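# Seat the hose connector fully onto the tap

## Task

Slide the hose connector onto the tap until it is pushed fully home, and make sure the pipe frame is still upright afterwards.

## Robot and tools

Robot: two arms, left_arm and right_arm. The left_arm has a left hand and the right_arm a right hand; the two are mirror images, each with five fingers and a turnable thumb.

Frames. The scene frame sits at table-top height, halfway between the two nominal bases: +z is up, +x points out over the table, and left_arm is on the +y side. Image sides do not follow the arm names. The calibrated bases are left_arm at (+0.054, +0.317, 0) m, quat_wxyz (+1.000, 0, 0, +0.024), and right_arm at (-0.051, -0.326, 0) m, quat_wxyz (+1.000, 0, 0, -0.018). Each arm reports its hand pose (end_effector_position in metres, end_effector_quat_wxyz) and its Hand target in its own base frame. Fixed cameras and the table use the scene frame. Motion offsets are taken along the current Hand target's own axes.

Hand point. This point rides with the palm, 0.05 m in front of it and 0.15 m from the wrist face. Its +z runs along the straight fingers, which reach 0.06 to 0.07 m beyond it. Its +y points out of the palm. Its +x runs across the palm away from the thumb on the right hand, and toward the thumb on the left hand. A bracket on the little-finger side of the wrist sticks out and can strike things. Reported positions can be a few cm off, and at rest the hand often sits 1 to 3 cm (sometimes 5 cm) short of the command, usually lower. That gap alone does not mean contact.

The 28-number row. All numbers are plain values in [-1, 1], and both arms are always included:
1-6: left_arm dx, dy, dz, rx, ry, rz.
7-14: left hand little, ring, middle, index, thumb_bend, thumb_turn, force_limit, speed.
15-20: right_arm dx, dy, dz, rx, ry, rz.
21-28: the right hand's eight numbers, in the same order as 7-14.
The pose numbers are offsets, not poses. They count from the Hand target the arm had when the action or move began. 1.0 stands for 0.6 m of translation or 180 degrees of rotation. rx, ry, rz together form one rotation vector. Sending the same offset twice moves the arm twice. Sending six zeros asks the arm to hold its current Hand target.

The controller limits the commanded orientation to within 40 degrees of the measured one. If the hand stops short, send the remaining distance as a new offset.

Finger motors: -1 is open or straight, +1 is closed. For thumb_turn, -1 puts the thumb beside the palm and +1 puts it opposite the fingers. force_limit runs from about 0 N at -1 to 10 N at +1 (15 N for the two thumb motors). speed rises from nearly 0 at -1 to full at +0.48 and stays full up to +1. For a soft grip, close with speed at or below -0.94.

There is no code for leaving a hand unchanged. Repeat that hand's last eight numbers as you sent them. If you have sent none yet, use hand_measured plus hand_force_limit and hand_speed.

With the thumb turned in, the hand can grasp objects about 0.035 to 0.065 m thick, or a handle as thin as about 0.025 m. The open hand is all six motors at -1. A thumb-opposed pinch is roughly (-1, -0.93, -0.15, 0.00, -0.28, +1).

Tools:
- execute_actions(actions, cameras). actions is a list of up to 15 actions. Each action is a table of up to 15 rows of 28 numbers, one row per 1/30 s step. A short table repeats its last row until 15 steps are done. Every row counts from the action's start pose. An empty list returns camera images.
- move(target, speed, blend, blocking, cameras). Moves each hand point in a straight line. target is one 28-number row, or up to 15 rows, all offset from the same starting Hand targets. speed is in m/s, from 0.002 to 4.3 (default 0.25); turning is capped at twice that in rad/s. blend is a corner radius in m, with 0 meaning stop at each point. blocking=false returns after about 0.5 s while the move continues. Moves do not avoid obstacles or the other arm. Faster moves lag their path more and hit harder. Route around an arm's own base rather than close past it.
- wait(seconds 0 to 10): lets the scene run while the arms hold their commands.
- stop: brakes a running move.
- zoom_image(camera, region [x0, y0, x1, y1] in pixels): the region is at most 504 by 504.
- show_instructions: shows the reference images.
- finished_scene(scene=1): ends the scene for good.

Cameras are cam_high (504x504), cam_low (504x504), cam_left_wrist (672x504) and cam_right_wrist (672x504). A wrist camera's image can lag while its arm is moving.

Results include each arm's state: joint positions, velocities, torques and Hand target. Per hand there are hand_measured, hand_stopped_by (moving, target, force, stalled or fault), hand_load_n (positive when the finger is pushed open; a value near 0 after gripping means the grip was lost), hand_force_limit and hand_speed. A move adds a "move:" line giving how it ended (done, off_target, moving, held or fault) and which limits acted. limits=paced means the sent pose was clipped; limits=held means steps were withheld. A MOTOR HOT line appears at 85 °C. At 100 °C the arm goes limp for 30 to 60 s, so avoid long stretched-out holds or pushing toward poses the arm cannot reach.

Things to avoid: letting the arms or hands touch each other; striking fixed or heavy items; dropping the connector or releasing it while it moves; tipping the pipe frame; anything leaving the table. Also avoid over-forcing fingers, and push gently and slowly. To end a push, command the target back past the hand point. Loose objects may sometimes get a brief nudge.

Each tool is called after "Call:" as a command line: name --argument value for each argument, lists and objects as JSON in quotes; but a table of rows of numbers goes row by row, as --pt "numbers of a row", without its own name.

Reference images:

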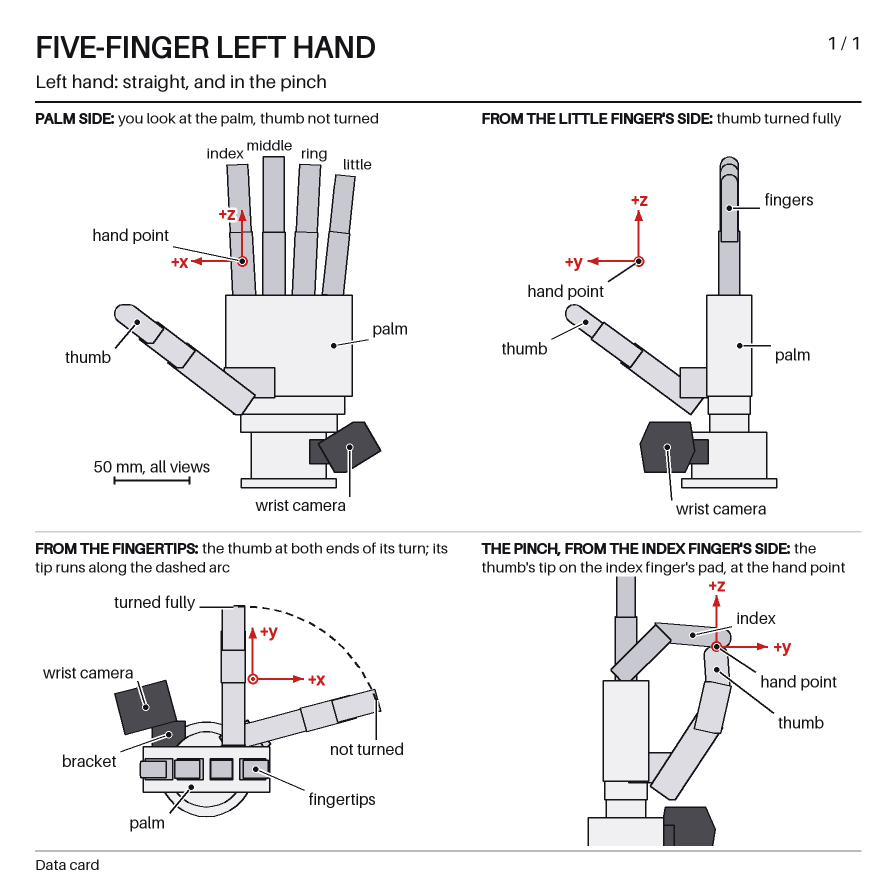

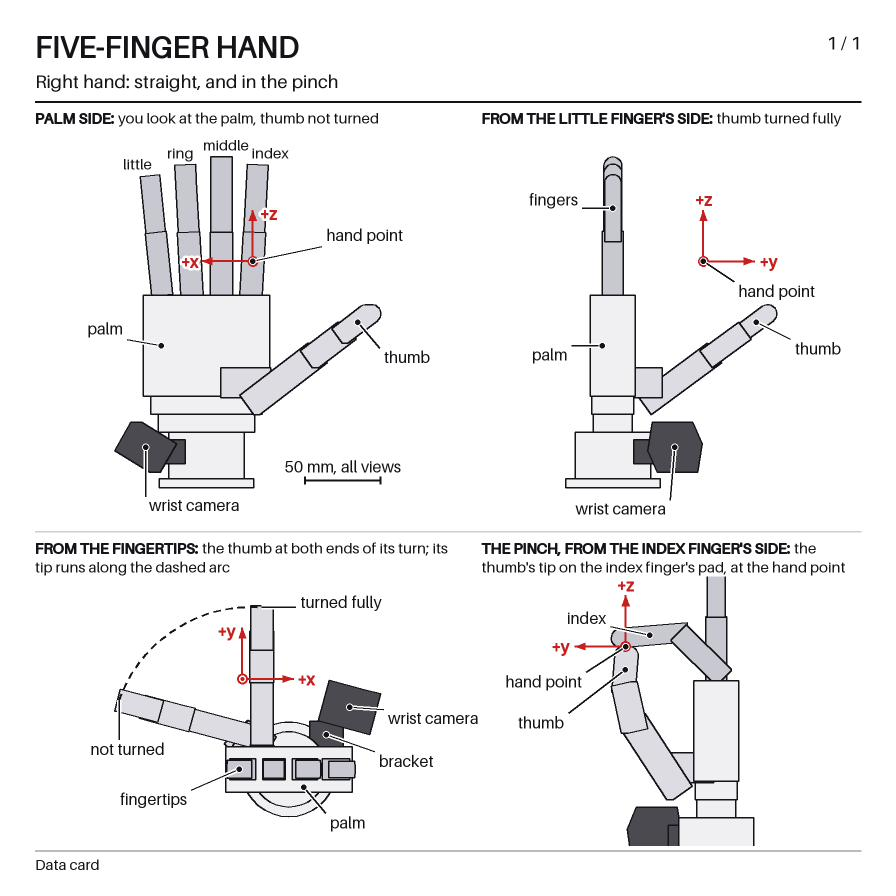

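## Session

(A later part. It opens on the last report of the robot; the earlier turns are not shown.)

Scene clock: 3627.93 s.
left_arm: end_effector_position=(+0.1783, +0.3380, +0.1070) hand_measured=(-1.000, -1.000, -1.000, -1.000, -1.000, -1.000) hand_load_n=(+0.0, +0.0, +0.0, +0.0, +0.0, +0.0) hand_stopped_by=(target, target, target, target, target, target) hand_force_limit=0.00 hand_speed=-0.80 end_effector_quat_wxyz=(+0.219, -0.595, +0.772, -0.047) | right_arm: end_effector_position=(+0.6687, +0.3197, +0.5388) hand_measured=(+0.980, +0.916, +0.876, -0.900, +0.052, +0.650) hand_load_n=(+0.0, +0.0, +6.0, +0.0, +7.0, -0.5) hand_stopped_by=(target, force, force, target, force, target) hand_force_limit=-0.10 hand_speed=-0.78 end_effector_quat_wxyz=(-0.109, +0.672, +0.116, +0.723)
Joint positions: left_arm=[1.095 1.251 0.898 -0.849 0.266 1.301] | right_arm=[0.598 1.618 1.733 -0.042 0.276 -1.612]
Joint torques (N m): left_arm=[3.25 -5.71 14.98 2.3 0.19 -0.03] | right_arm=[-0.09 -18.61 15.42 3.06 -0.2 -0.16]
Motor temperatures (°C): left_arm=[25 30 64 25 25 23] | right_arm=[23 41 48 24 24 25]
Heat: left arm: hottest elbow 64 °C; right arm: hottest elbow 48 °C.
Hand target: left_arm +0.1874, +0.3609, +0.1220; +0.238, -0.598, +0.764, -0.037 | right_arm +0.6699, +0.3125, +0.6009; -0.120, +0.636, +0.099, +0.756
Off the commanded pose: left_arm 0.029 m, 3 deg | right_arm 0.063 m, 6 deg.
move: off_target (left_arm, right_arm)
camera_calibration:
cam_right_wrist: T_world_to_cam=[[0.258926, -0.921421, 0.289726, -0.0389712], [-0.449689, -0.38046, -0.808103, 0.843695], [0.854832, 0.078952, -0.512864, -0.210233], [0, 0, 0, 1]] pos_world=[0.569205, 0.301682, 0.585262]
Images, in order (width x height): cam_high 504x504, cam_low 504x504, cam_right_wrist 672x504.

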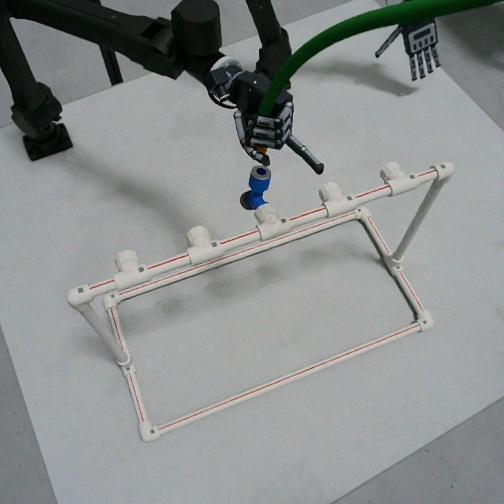

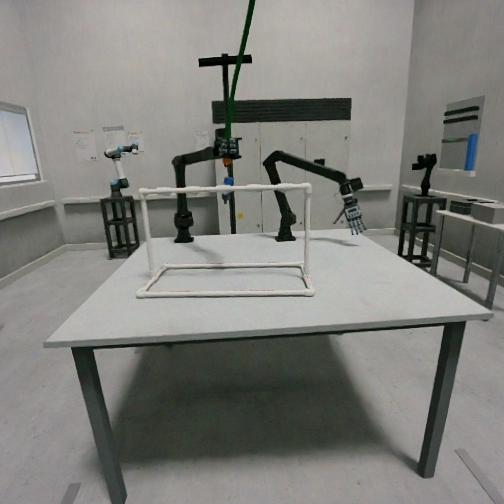

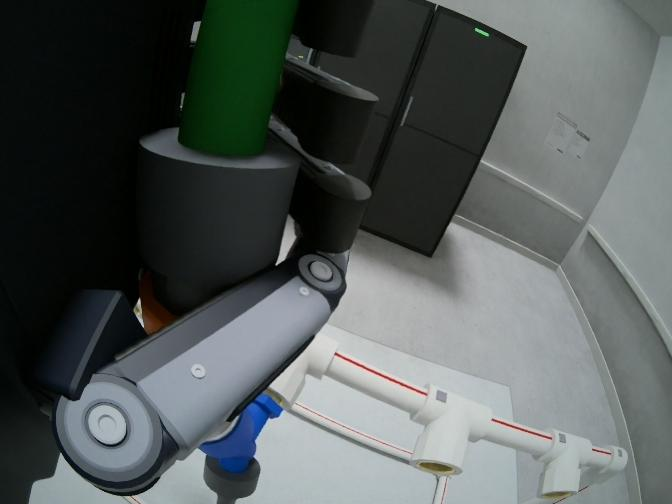

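Call:
zoom_image --camera "cam_low" --region '[214, 150, 244, 190]'

Call:
zoom_image --camera "cam_high" --region '[240, 140, 280, 180]'

Scaled by 12.600.

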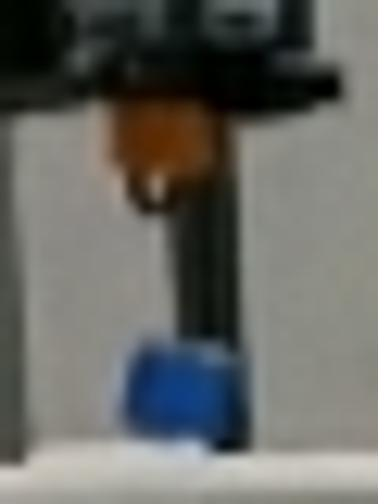

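Scaled by 12.600.

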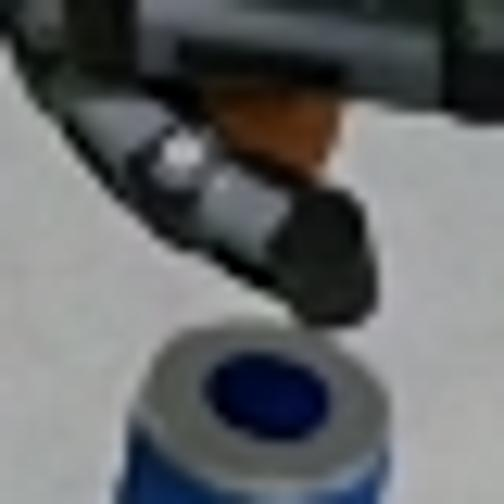

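Call:
move --target '[0,0,0,0,0,0,-1,-1,-1,-1,-1,-1,0,-0.8, -0.0212,-0.0243,0.0243,0,0,-0.04,0.98,0.98,0.98,-0.9,0.6,0.65,-0.1,-0.78]' --speed 0.06 --cameras '["cam_high","cam_low"]'

Call:
zoom_image --camera "cam_low" --region '[209, 140, 249, 190]'

Call:
zoom_image --camera "cam_high" --region '[230, 120, 290, 180]'

Scene clock: 3700.83 s.
left_arm: end_effector_position=(+0.1783, +0.3380, +0.1070) hand_measured=(-1.000, -1.000, -1.000, -1.000, -1.000, -1.000) hand_load_n=(+0.0, +0.0, +0.0, +0.0, +0.0, +0.0) hand_stopped_by=(target, target, target, target, target, target) hand_force_limit=0.00 hand_speed=-0.80 end_effector_quat_wxyz=(+0.219, -0.595, +0.772, -0.047) | right_arm: end_effector_position=(+0.6840, +0.3241, +0.5268) hand_measured=(+0.980, +0.916, +0.876, -0.900, +0.052, +0.650) hand_load_n=(+0.0, +0.0, +6.5, +0.0, +7.0, -1.0) hand_stopped_by=(target, force, force, target, force, target) hand_force_limit=-0.10 hand_speed=-0.78 end_effector_quat_wxyz=(-0.057, +0.669, +0.155, +0.725)
Joint positions: left_arm=[1.095 1.251 0.898 -0.849 0.266 1.301] | right_arm=[0.599 1.664 1.747 -0.024 0.293 -1.738]
Joint torques (N m): left_arm=[3.19 -5.83 14.99 2.3 0.19 -0.04] | right_arm=[1.38 -18.96 15.8 3.67 -0.08 -0.18]
Motor temperatures (°C): left_arm=[25 30 64 25 25 23] | right_arm=[23 39 56 24 24 25]
Heat: left arm: hottest elbow 64 °C; right arm: hottest elbow 56 °C.
Hand target: left_arm +0.1874, +0.3609, +0.1220; +0.238, -0.598, +0.764, -0.037 | right_arm +0.6812, +0.3313, +0.5911; -0.072, +0.628, +0.139, +0.762
Off the commanded pose: left_arm 0.029 m, 3 deg | right_arm 0.065 m, 7 deg.
move: off_target (left_arm, right_arm)
Images, in order (width x height): cam_high 504x504, cam_low 504x504.

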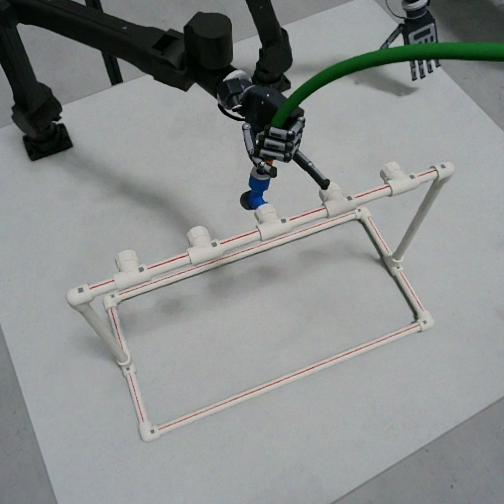

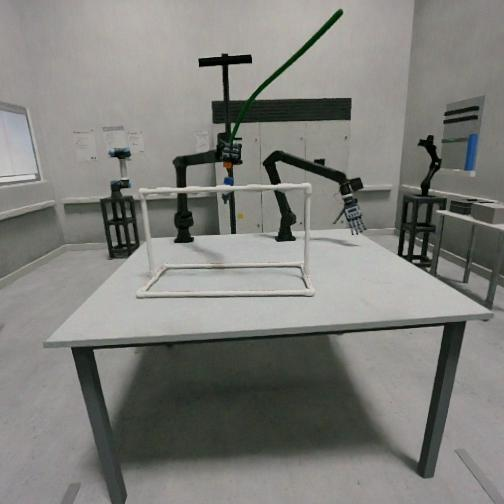

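Scaled by 10.080.

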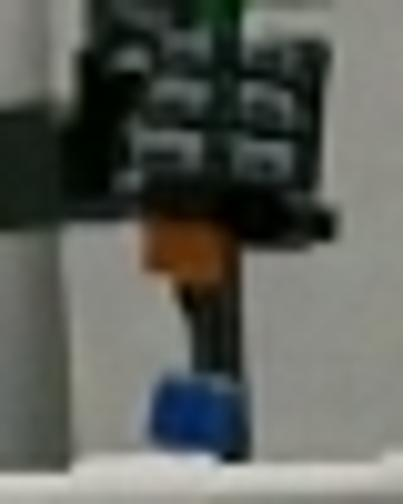

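Scaled by 8.400.

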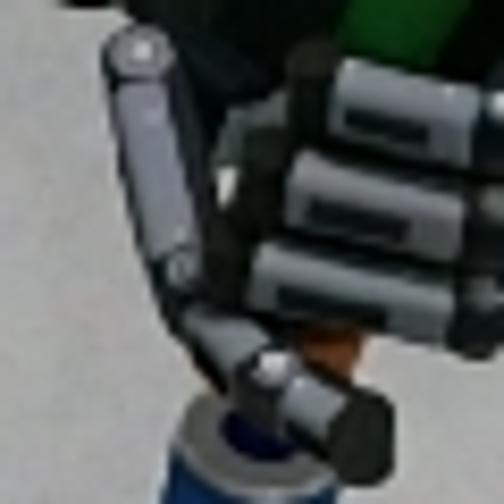

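Call:
move --target '[0,0,0,0,0,0,-1,-1,-1,-1,-1,-1,0,-0.8, -0.03,-0.0262,-0.0048,0,0,0,0.98,0.98,0.98,-0.9,0.6,0.65,-0.1,-0.78]' --speed 0.05 --cameras '["cam_high","cam_low","cam_right_wrist"]'

Call:
zoom_image --camera "cam_low" --region '[209, 140, 249, 190]'

Call:
zoom_image --camera "cam_high" --region '[230, 130, 290, 190]'

Scene clock: 3745.50 s.
left_arm: end_effector_position=(+0.1783, +0.3380, +0.1070) hand_measured=(-1.000, -1.000, -1.000, -1.000, -1.000, -1.000) hand_load_n=(+0.0, +0.0, +0.0, +0.0, +0.0, +0.0) hand_stopped_by=(target, target, target, target, target, target) hand_force_limit=0.00 hand_speed=-0.80 end_effector_quat_wxyz=(+0.219, -0.595, +0.772, -0.047) | right_arm: end_effector_position=(+0.6830, +0.3400, +0.5249) hand_measured=(+0.980, +0.916, +0.876, -0.900, +0.052, +0.650) hand_load_n=(+0.0, +0.0, +6.0, +0.0, +7.0, -0.5) hand_stopped_by=(target, force, force, target, force, target) hand_force_limit=-0.10 hand_speed=-0.78 end_effector_quat_wxyz=(-0.061, +0.660, +0.151, +0.734)
Joint positions: left_arm=[1.095 1.251 0.898 -0.849 0.266 1.301] | right_arm=[0.622 1.684 1.749 0.024 0.312 -1.74]
Joint torques (N m): left_arm=[3.19 -5.77 14.98 2.29 0.2 -0.04] | right_arm=[1.26 -19.49 13.19 3.62 -0.02 -0.21]
Motor temperatures (°C): left_arm=[25 30 64 25 25 23] | right_arm=[23 39 55 24 24 25]
Heat: left arm: hottest elbow 64 °C; right arm: hottest elbow 55 °C.
Hand target: left_arm +0.1874, +0.3609, +0.1220; +0.238, -0.598, +0.764, -0.037 | right_arm +0.6776, +0.3444, +0.5710; -0.072, +0.628, +0.139, +0.762
Off the commanded pose: left_arm 0.029 m, 3 deg | right_arm 0.047 m, 5 deg.
move: off_target (left_arm, right_arm)
camera_calibration:
cam_right_wrist: T_world_to_cam=[[0.220748, -0.888997, 0.401191, -0.063444], [-0.41866, -0.457883, -0.784262, 0.839295], [0.880905, 0.00516159, -0.473265, -0.244696], [0, 0, 0, 1]] pos_world=[0.580939, 0.32916, 0.567874]
Images, in order (width x height): cam_high 504x504, cam_low 504x504, cam_right_wrist 672x504.

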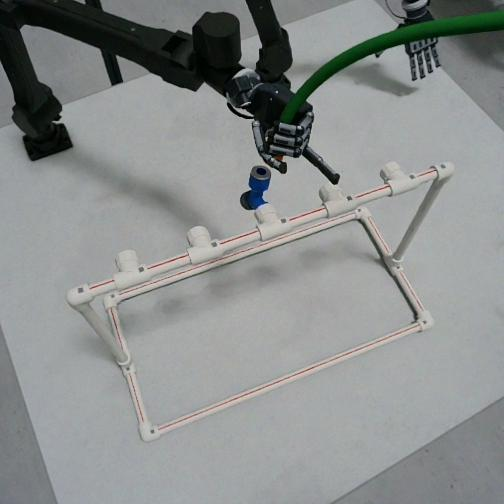

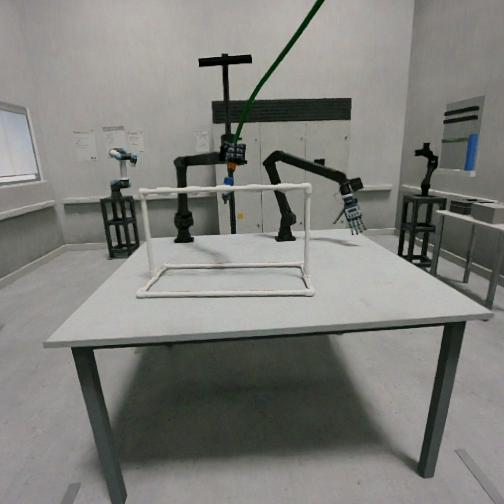

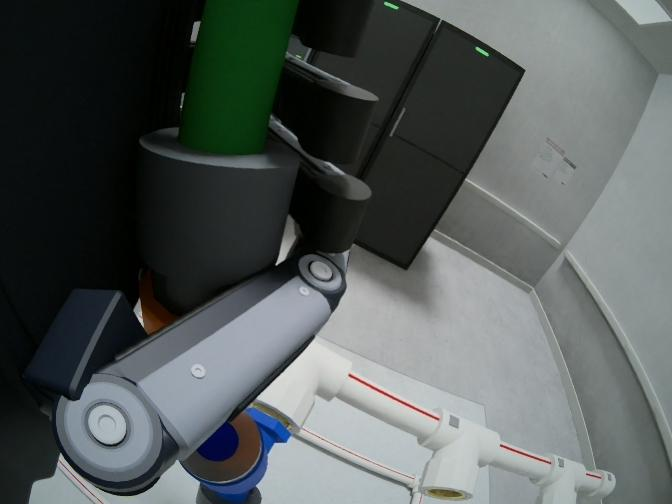

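Scaled by 10.080.

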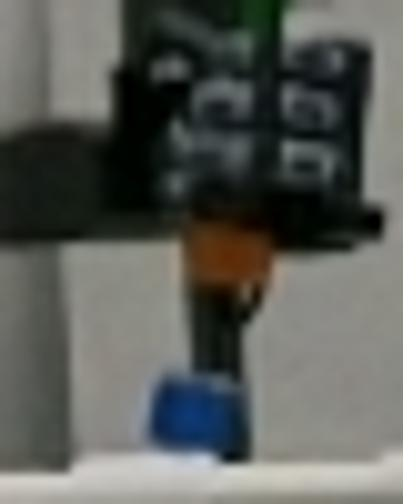

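Scaled by 8.400.

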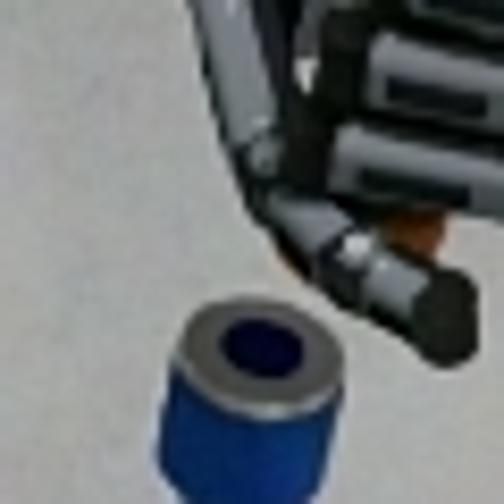

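Call:
zoom_image --camera "cam_right_wrist" --region '[100, 250, 380, 500]'

Scaled by 1.800 from the camera's 672x504 image, which has a finer 960x720 frame.

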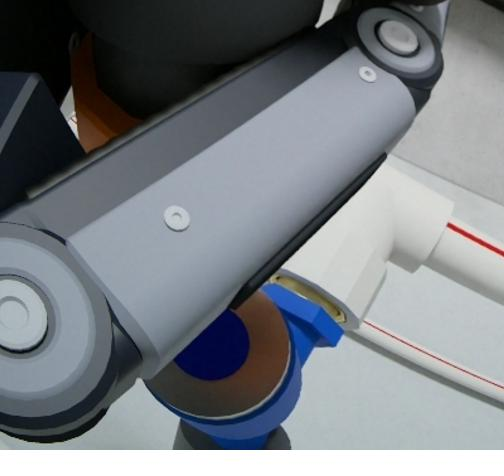

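Call:
move --target '[0,0,0,0,0,0,-1,-1,-1,-1,-1,-1,0,-0.8, -0.0295,0.0038,-0.0283,0,0,0,0.98,0.98,0.98,-0.9,0.6,0.65,-0.1,-0.78]' --speed 0.05 --cameras '["cam_high","cam_low","cam_right_wrist"]'

Call:
zoom_image --camera "cam_low" --region '[209, 140, 249, 190]'

Call:
zoom_image --camera "cam_high" --region '[230, 130, 290, 190]'

Scene clock: 3834.33 s.
left_arm: end_effector_position=(+0.1783, +0.3380, +0.1070) hand_measured=(-1.000, -1.000, -1.000, -1.000, -1.000, -1.000) hand_load_n=(+0.0, +0.0, +0.0, +0.0, +0.0, +0.0) hand_stopped_by=(target, target, target, target, target, target) hand_force_limit=0.00 hand_speed=-0.80 end_effector_quat_wxyz=(+0.219, -0.595, +0.772, -0.047) | right_arm: end_effector_position=(+0.6827, +0.3397, +0.5031) hand_measured=(+0.980, +0.916, +0.876, -0.900, +0.052, +0.650) hand_load_n=(+0.0, +0.0, +6.5, +0.0, +7.0, -1.0) hand_stopped_by=(target, force, force, target, force, target) hand_force_limit=-0.10 hand_speed=-0.78 end_effector_quat_wxyz=(-0.061, +0.659, +0.151, +0.734)
Joint positions: left_arm=[1.095 1.251 0.898 -0.849 0.266 1.301] | right_arm=[0.622 1.681 1.687 0.084 0.312 -1.741]
Joint torques (N m): left_arm=[3.19 -5.71 14.98 2.29 0.19 -0.04] | right_arm=[1.08 -22.53 9.98 3.66 -0.06 -0.19]
Motor temperatures (°C): left_arm=[25 30 64 25 25 23] | right_arm=[23 40 52 24 24 25]
Heat: left arm: hottest elbow 64 °C; right arm: hottest elbow 52 °C.
Hand target: left_arm +0.1874, +0.3609, +0.1220; +0.238, -0.598, +0.764, -0.037 | right_arm +0.6658, +0.3359, +0.5511; -0.072, +0.628, +0.139, +0.762
Off the commanded pose: left_arm 0.029 m, 3 deg | right_arm 0.051 m, 5 deg.
move: off_target (left_arm, right_arm)
camera_calibration:
cam_right_wrist: T_world_to_cam=[[0.220038, -0.888696, 0.402247, -0.0549738], [-0.417557, -0.458473, -0.784505, 0.821472], [0.881606, 0.00466018, -0.471963, -0.255705], [0, 0, 0, 1]] pos_world=[0.580539, 0.32896, 0.545878]
Images, in order (width x height): cam_high 504x504, cam_low 504x504, cam_right_wrist 672x504.

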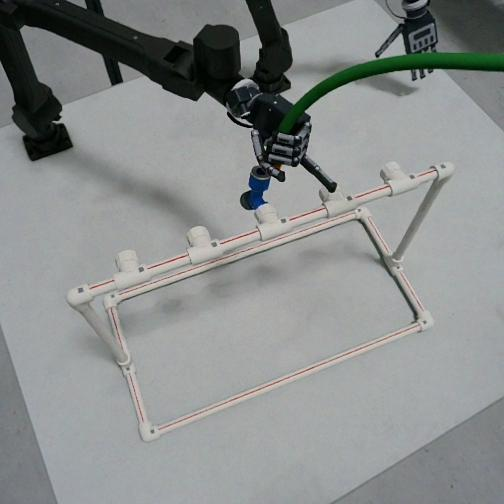

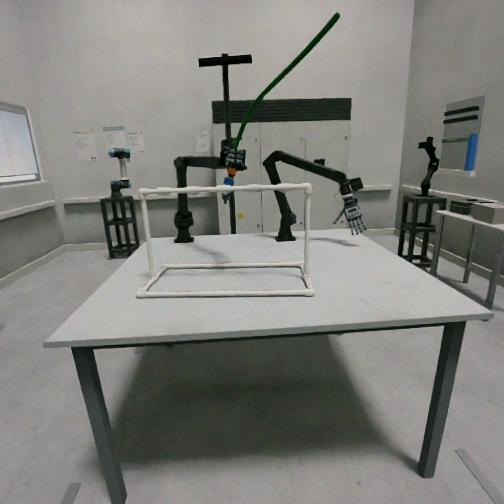

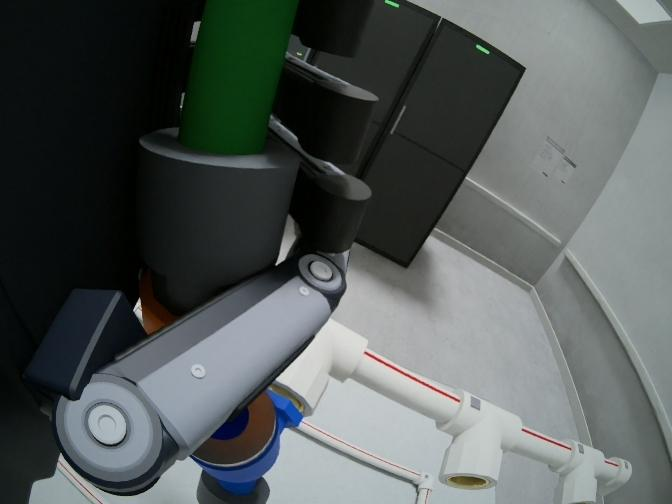

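Scaled by 10.080.

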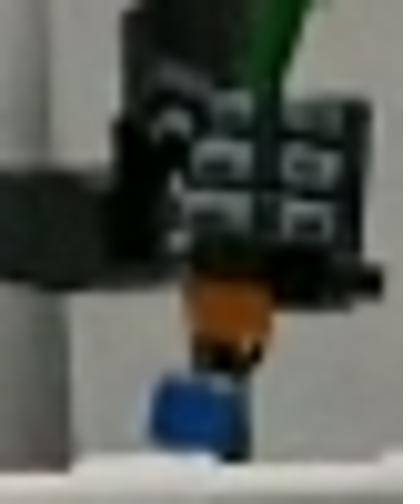

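Scaled by 8.400.

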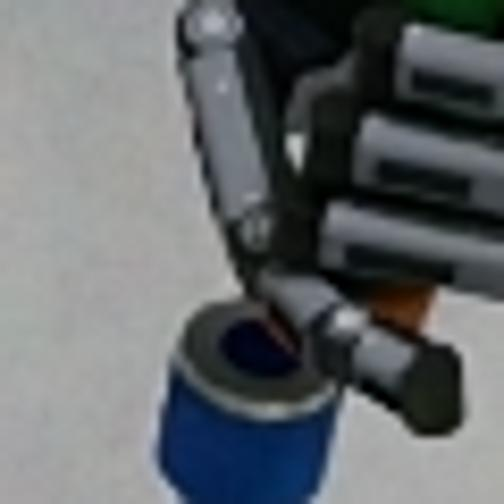

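Call:
execute_actions --actions '[]'

Scene clock: 3867.70 s.
left_arm: end_effector_position=(+0.1783, +0.3380, +0.1070) hand_measured=(-1.000, -1.000, -1.000, -1.000, -1.000, -1.000) hand_load_n=(+0.0, +0.0, +0.0, +0.0, +0.0, +0.0) hand_stopped_by=(target, target, target, target, target, target) hand_force_limit=0.00 hand_speed=-0.80 end_effector_quat_wxyz=(+0.219, -0.595, +0.772, -0.047) | right_arm: end_effector_position=(+0.6827, +0.3397, +0.5031) hand_measured=(+0.980, +0.916, +0.876, -0.900, +0.052, +0.650) hand_load_n=(+0.0, +0.0, +6.5, +0.0, +7.0, -1.0) hand_stopped_by=(target, force, force, target, force, target) hand_force_limit=-0.10 hand_speed=-0.78 end_effector_quat_wxyz=(-0.061, +0.659, +0.151, +0.734)
Joint positions: left_arm=[1.095 1.251 0.898 -0.849 0.266 1.301] | right_arm=[0.622 1.681 1.687 0.084 0.312 -1.741]
Joint velocities: within noise
Joint torques (N m): left_arm=[3.19 -5.77 14.98 2.3 0.2 -0.04] | right_arm=[1.14 -22.71 9.92 3.67 -0.05 -0.19]
Motor temperatures (°C): left_arm=[25 30 64 25 25 23] | right_arm=[23 43 49 24 24 25]
Heat: left arm: hottest elbow 64 °C; right arm: hottest elbow 49 °C.
Hand target: left_arm +0.1874, +0.3609, +0.1220; +0.238, -0.598, +0.764, -0.037 | right_arm +0.6659, +0.3360, +0.5510; -0.072, +0.628, +0.139, +0.762
Off the commanded pose: left_arm 0.029 m, 3 deg | right_arm 0.051 m, 5 deg.
camera_calibration:
cam_left_wrist: T_world_to_cam=[[0.843651, -0.477712, 0.245038, -0.0150121], [-0.50365, -0.862282, 0.0529808, 0.393318], [0.185982, -0.16811, -0.968065, 0.242355], [0, 0, 0, 1]] pos_world=[0.165686, 0.372722, 0.217455]
cam_right_wrist: T_world_to_cam=[[0.220038, -0.888696, 0.402247, -0.0549738], [-0.417557, -0.458473, -0.784505, 0.821472], [0.881606, 0.00466018, -0.471963, -0.255705], [0, 0, 0, 1]] pos_world=[0.580539, 0.32896, 0.545878]

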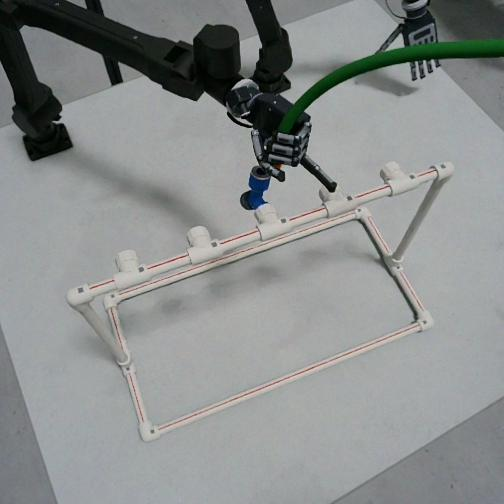

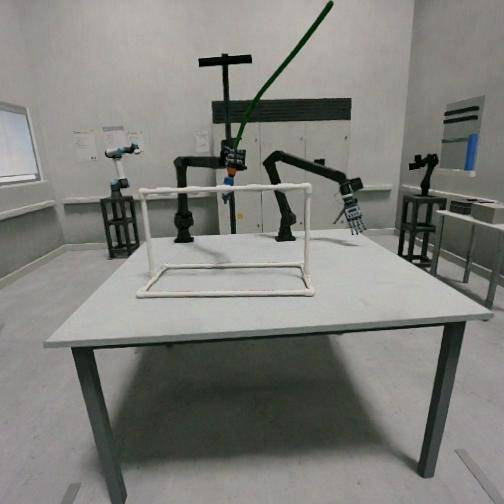

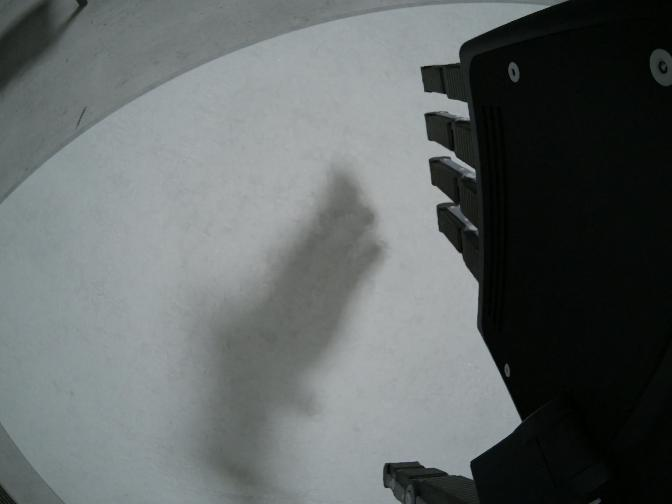

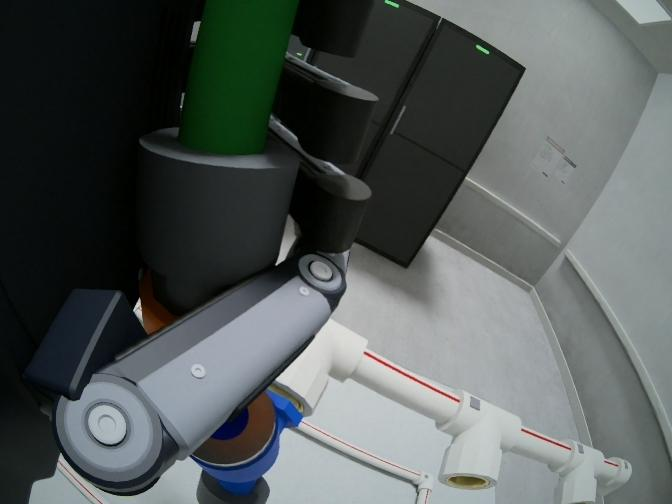

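Call:
zoom_image --camera "cam_right_wrist" --region '[80, 230, 360, 504]'

Call:
zoom_image --camera "cam_high" --region '[230, 130, 290, 190]'

Call:
zoom_image --camera "cam_low" --region '[209, 140, 249, 190]'

Scaled by 1.800 from the camera's 672x504 image, which has a finer 960x720 frame.

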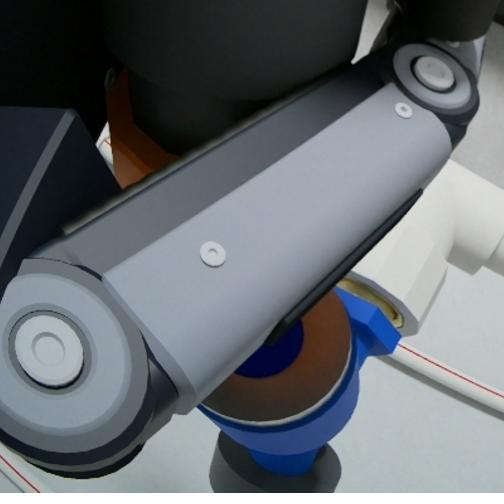

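Scaled by 8.400.

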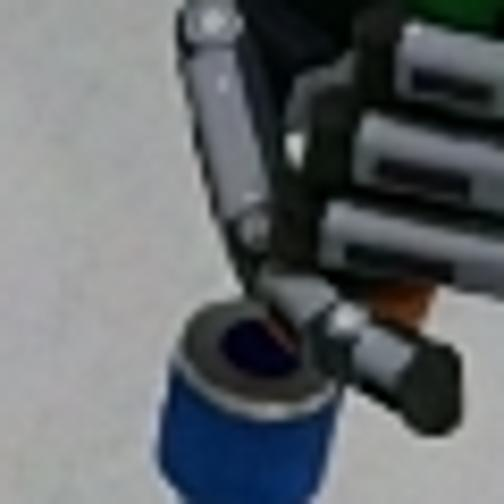

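Scaled by 10.080.

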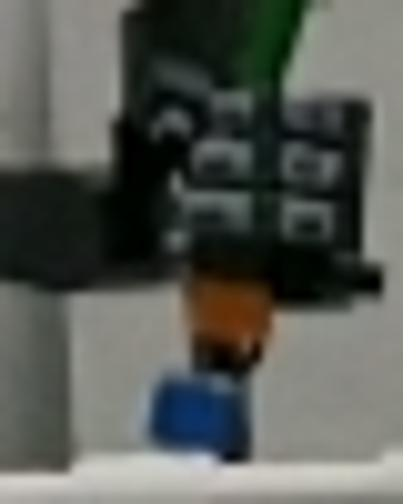

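Call:
zoom_image --camera "cam_right_wrist" --region '[100, 100, 360, 360]'

Call:
zoom_image --camera "cam_right_wrist" --region '[170, 370, 310, 504]'

Scaled by 1.938 from the camera's 672x504 image, which has a finer 960x720 frame.

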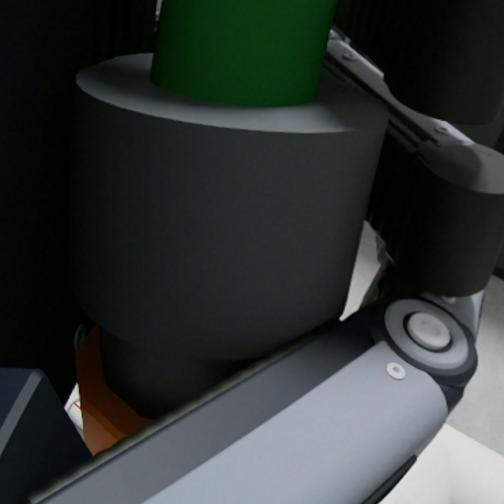

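Scaled by 3.600 from the camera's 672x504 image, which has a finer 960x720 frame.

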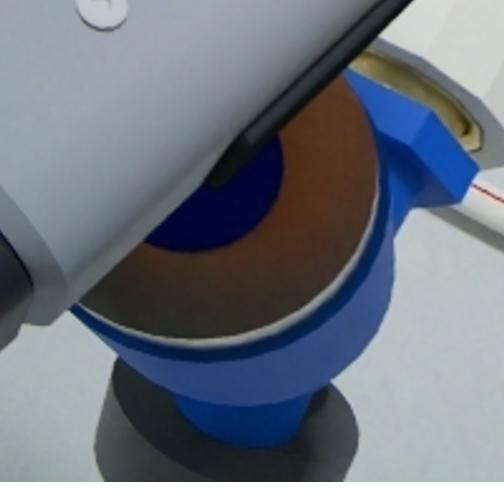

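Call:
zoom_image --camera "cam_low" --region '[225, 90, 285, 190]'

Call:
zoom_image --camera "cam_high" --region '[230, 30, 380, 200]'

Scaled by 5.040.

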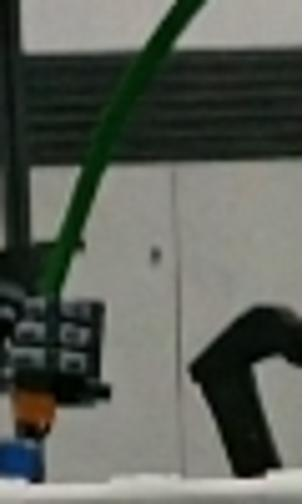

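Scaled by 2.965.

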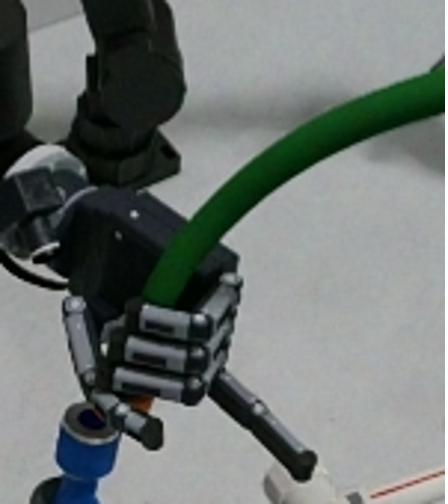

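Call:
zoom_image --camera "cam_right_wrist" --region '[340, 0, 672, 330]'

Scaled by 1.518 from the camera's 672x504 image, which has a finer 960x720 frame.

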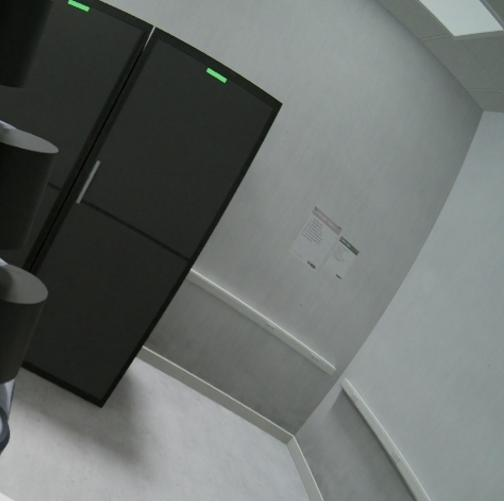

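Call:
zoom_image --camera "cam_right_wrist" --region '[120, 110, 240, 310]'

Call:
zoom_image --camera "cam_right_wrist" --region '[200, 110, 320, 310]'

Scaled by 2.520 from the camera's 672x504 image, which has a finer 960x720 frame.

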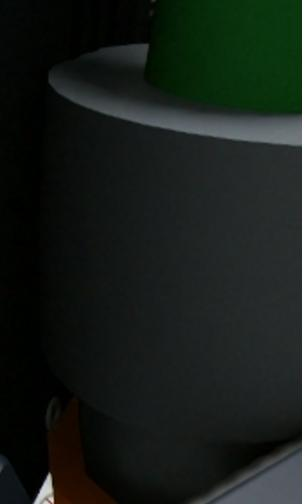

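Scaled by 2.520 from the camera's 672x504 image, which has a finer 960x720 frame.

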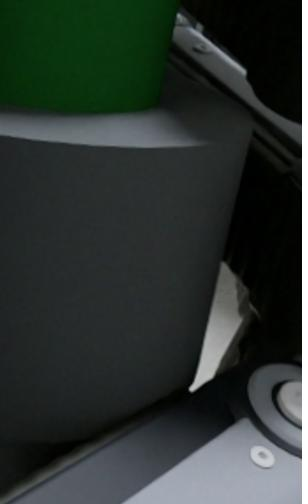

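Call:
move --target '[0,0,0,0,0,0,-1,-1,-1,-1,-1,-1,0,-0.8,0.0032,0.0070,-0.0228,0,0,0,0.98,0.98,0.98,-0.9,0.6,0.65,-0.1,-0.78]' --speed 0.05

Scene clock: 4254.70 s.
left_arm: end_effector_position=(+0.1783, +0.3380, +0.1070) hand_measured=(-1.000, -1.000, -1.000, -1.000, -1.000, -1.000) hand_load_n=(+0.0, +0.0, +0.0, +0.0, +0.0, +0.0) hand_stopped_by=(target, target, target, target, target, target) hand_force_limit=0.00 hand_speed=-0.80 end_effector_quat_wxyz=(+0.219, -0.595, +0.772, -0.047) | right_arm: end_effector_position=(+0.6702, +0.3307, +0.5066) hand_measured=(+0.980, +0.916, +0.876, -0.900, +0.052, +0.650) hand_load_n=(+0.0, +0.0, +6.0, +0.0, +7.0, -0.5) hand_stopped_by=(target, force, force, target, force, target) hand_force_limit=-0.10 hand_speed=-0.78 end_effector_quat_wxyz=(-0.061, +0.658, +0.150, +0.736)
Joint positions: left_arm=[1.095 1.251 0.898 -0.849 0.266 1.301] | right_arm=[0.622 1.639 1.641 0.093 0.313 -1.741]
Joint torques (N m): left_arm=[3.19 -5.77 14.98 2.29 0.2 -0.04] | right_arm=[1.26 -21.66 9.8 3.63 -0.03 -0.19]
Motor temperatures (°C): left_arm=[25 30 65 25 25 23] | right_arm=[23 45 46 24 24 25]
Heat: left arm: hottest elbow 65 °C; right arm: hottest elbow 46 °C.
Hand target: left_arm +0.1874, +0.3609, +0.1220; +0.238, -0.598, +0.764, -0.037 | right_arm +0.6539, +0.3280, +0.5508; -0.072, +0.628, +0.139, +0.762
Off the commanded pose: left_arm 0.029 m, 3 deg | right_arm 0.047 m, 5 deg.
move: off_target (left_arm, right_arm)

Call:
wait --seconds 0.1 --cameras '["cam_high", "cam_low", "cam_right_wrist"]'

Call:
zoom_image --camera "cam_high" --region '[230, 130, 290, 190]'

Call:
zoom_image --camera "cam_low" --region '[209, 140, 249, 190]'

Call:
zoom_image --camera "cam_right_wrist" --region '[80, 230, 360, 504]'

Scene clock: 4262.13 s.
left_arm: end_effector_position=(+0.1783, +0.3380, +0.1070) hand_measured=(-1.000, -1.000, -1.000, -1.000, -1.000, -1.000) hand_load_n=(+0.0, +0.0, +0.0, +0.0, +0.0, +0.0) hand_stopped_by=(target, target, target, target, target, target) hand_force_limit=0.00 hand_speed=-0.80 end_effector_quat_wxyz=(+0.219, -0.595, +0.772, -0.047) | right_arm: end_effector_position=(+0.6702, +0.3307, +0.5062) hand_measured=(+0.980, +0.916, +0.876, -0.900, +0.052, +0.650) hand_load_n=(+0.0, +0.0, +6.5, +0.0, +7.0, -1.0) hand_stopped_by=(target, force, force, target, force, target) hand_force_limit=-0.10 hand_speed=-0.78 end_effector_quat_wxyz=(-0.061, +0.658, +0.150, +0.735)
Joint positions: left_arm=[1.095 1.251 0.898 -0.849 0.266 1.301] | right_arm=[0.622 1.639 1.64 0.093 0.313 -1.741]
Joint torques (N m): left_arm=[3.19 -5.77 14.99 2.32 0.19 -0.04] | right_arm=[1.26 -21.71 9.96 3.63 -0.03 -0.2]
Motor temperatures (°C): left_arm=[25 30 65 25 25 23] | right_arm=[23 45 46 24 24 25]
Heat: left arm: hottest elbow 65 °C; right arm: hottest elbow 46 °C.
Hand target: left_arm +0.1874, +0.3609, +0.1220; +0.238, -0.598, +0.764, -0.037 | right_arm +0.6539, +0.3280, +0.5509; -0.072, +0.628, +0.139, +0.762
Off the commanded pose: left_arm 0.029 m, 3 deg | right_arm 0.048 m, 5 deg.
wait: 0.10 s; at rest from the start
camera_calibration:
cam_right_wrist: T_world_to_cam=[[0.218477, -0.889676, 0.40093, -0.0594578], [-0.415359, -0.456561, -0.786784, 0.813556], [0.883032, 0.00536491, -0.469283, -0.245781], [0, 0, 0, 1]] pos_world=[0.56794, 0.319859, 0.54859]
Images, in order (width x height): cam_high 504x504, cam_low 504x504, cam_right_wrist 672x504.

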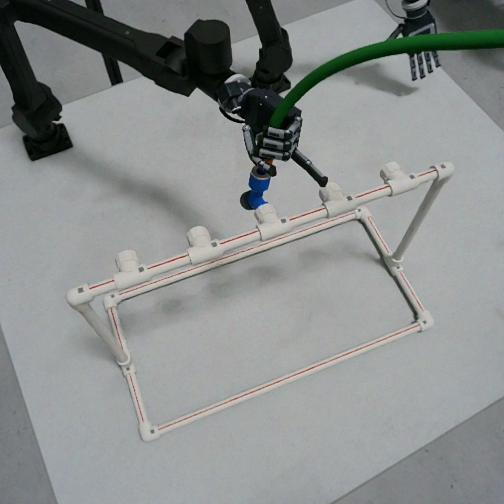

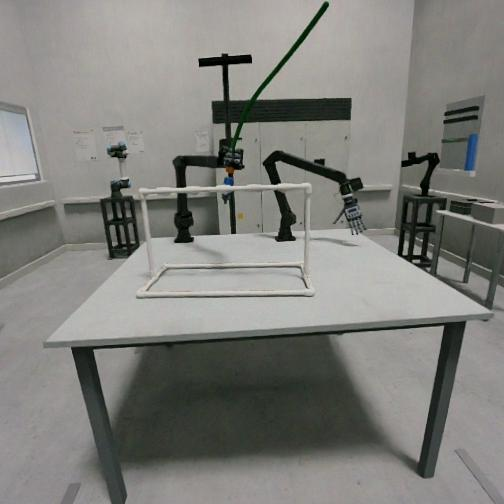

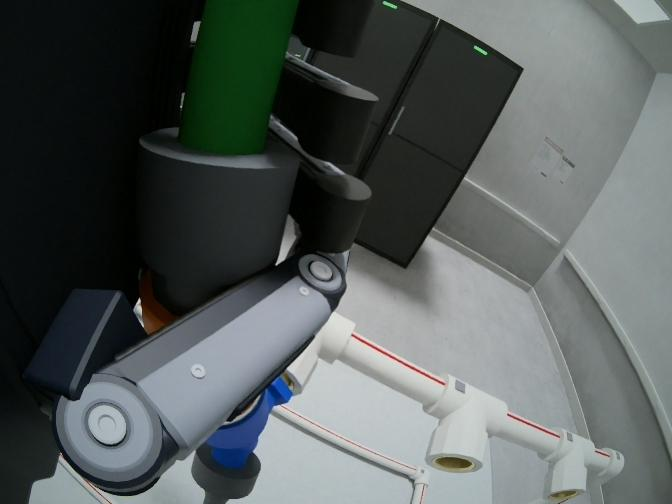

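Scaled by 8.400.

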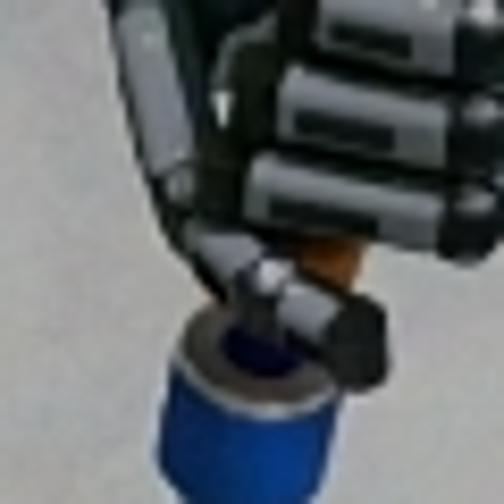

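Scaled by 10.080.

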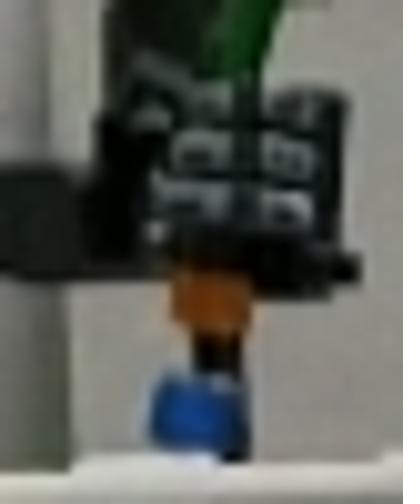

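Scaled by 1.800 from the camera's 672x504 image, which has a finer 960x720 frame.

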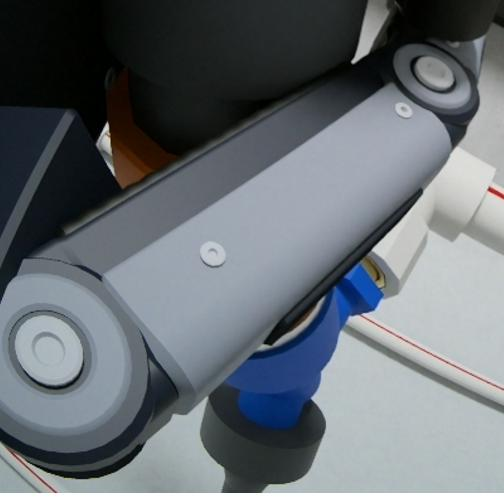

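Call:
move --target '[0,0,0,0,0,0,-1,-1,-1,-1,-1,-1,0,-0.8,-0.0025,0.0170,0.0025,0,0,0,0.98,0.98,0.98,-0.9,0.6,0.65,-0.1,-0.78]' --speed 0.05

Scene clock: 4284.93 s.
left_arm: end_effector_position=(+0.1783, +0.3380, +0.1070) hand_measured=(-1.000, -1.000, -1.000, -1.000, -1.000, -1.000) hand_load_n=(+0.0, +0.0, +0.0, +0.0, +0.0, +0.0) hand_stopped_by=(target, target, target, target, target, target) hand_force_limit=0.00 hand_speed=-0.80 end_effector_quat_wxyz=(+0.219, -0.595, +0.772, -0.047) | right_arm: end_effector_position=(+0.6695, +0.3328, +0.5041) hand_measured=(+0.980, +0.916, +0.876, -0.900, +0.052, +0.650) hand_load_n=(+0.0, +0.0, +6.0, +0.0, +7.0, -1.0) hand_stopped_by=(target, force, force, target, force, target) hand_force_limit=-0.10 hand_speed=-0.78 end_effector_quat_wxyz=(-0.065, +0.658, +0.156, +0.734)
Joint positions: left_arm=[1.095 1.251 0.898 -0.849 0.266 1.301] | right_arm=[0.622 1.637 1.633 0.094 0.3 -1.741]
Joint torques (N m): left_arm=[3.25 -5.71 14.99 2.28 0.19 -0.04] | right_arm=[0.03 -21.89 9.95 3.63 -0.18 -0.16]
Motor temperatures (°C): left_arm=[25 30 65 25 25 23] | right_arm=[23 45 47 24 24 25]
Heat: left arm: hottest elbow 65 °C; right arm: hottest elbow 47 °C.
Hand target: left_arm +0.1874, +0.3609, +0.1220; +0.238, -0.598, +0.764, -0.037 | right_arm +0.6585, +0.3186, +0.5511; -0.072, +0.628, +0.139, +0.762
Off the commanded pose: left_arm 0.029 m, 3 deg | right_arm 0.050 m, 5 deg.
move: off_target (left_arm, right_arm)

Call:
move --target '[0,0,0,0,0,0,-1,-1,-1,-1,-1,-1,0,-0.8,-0.0025,0.0170,0.0025,0,0,0,0.98,0.98,0.98,-0.9,0.6,0.65,-0.1,-0.78]' --speed 0.05

Scene clock: 4290.77 s.
left_arm: end_effector_position=(+0.1783, +0.3380, +0.1070) hand_measured=(-1.000, -1.000, -1.000, -1.000, -1.000, -1.000) hand_load_n=(+0.0, +0.0, +0.0, +0.0, +0.0, +0.0) hand_stopped_by=(target, target, target, target, target, target) hand_force_limit=0.00 hand_speed=-0.80 end_effector_quat_wxyz=(+0.219, -0.595, +0.772, -0.047) | right_arm: end_effector_position=(+0.6731, +0.3249, +0.5044) hand_measured=(+0.980, +0.916, +0.876, -0.900, +0.052, +0.650) hand_load_n=(+0.0, +0.0, +6.0, +0.0, +7.0, -1.0) hand_stopped_by=(target, force, force, target, force, target) hand_force_limit=-0.10 hand_speed=-0.78 end_effector_quat_wxyz=(-0.065, +0.657, +0.157, +0.734)
Joint positions: left_arm=[1.095 1.251 0.898 -0.849 0.266 1.301] | right_arm=[0.606 1.632 1.628 0.094 0.282 -1.741]
Joint torques (N m): left_arm=[3.25 -5.71 14.98 2.3 0.19 -0.04] | right_arm=[-0.09 -21.71 10.04 3.58 -0.17 -0.14]
Motor temperatures (°C): left_arm=[25 30 65 25 25 23] | right_arm=[23 44 48 24 24 25]
Heat: left arm: hottest elbow 65 °C; right arm: hottest elbow 48 °C.
Hand target: left_arm +0.1874, +0.3609, +0.1220; +0.238, -0.598, +0.764, -0.037 | right_arm +0.6631, +0.3093, +0.5510; -0.072, +0.628, +0.139, +0.762
Off the commanded pose: left_arm 0.029 m, 3 deg | right_arm 0.050 m, 5 deg.
move: off_target (left_arm, right_arm)


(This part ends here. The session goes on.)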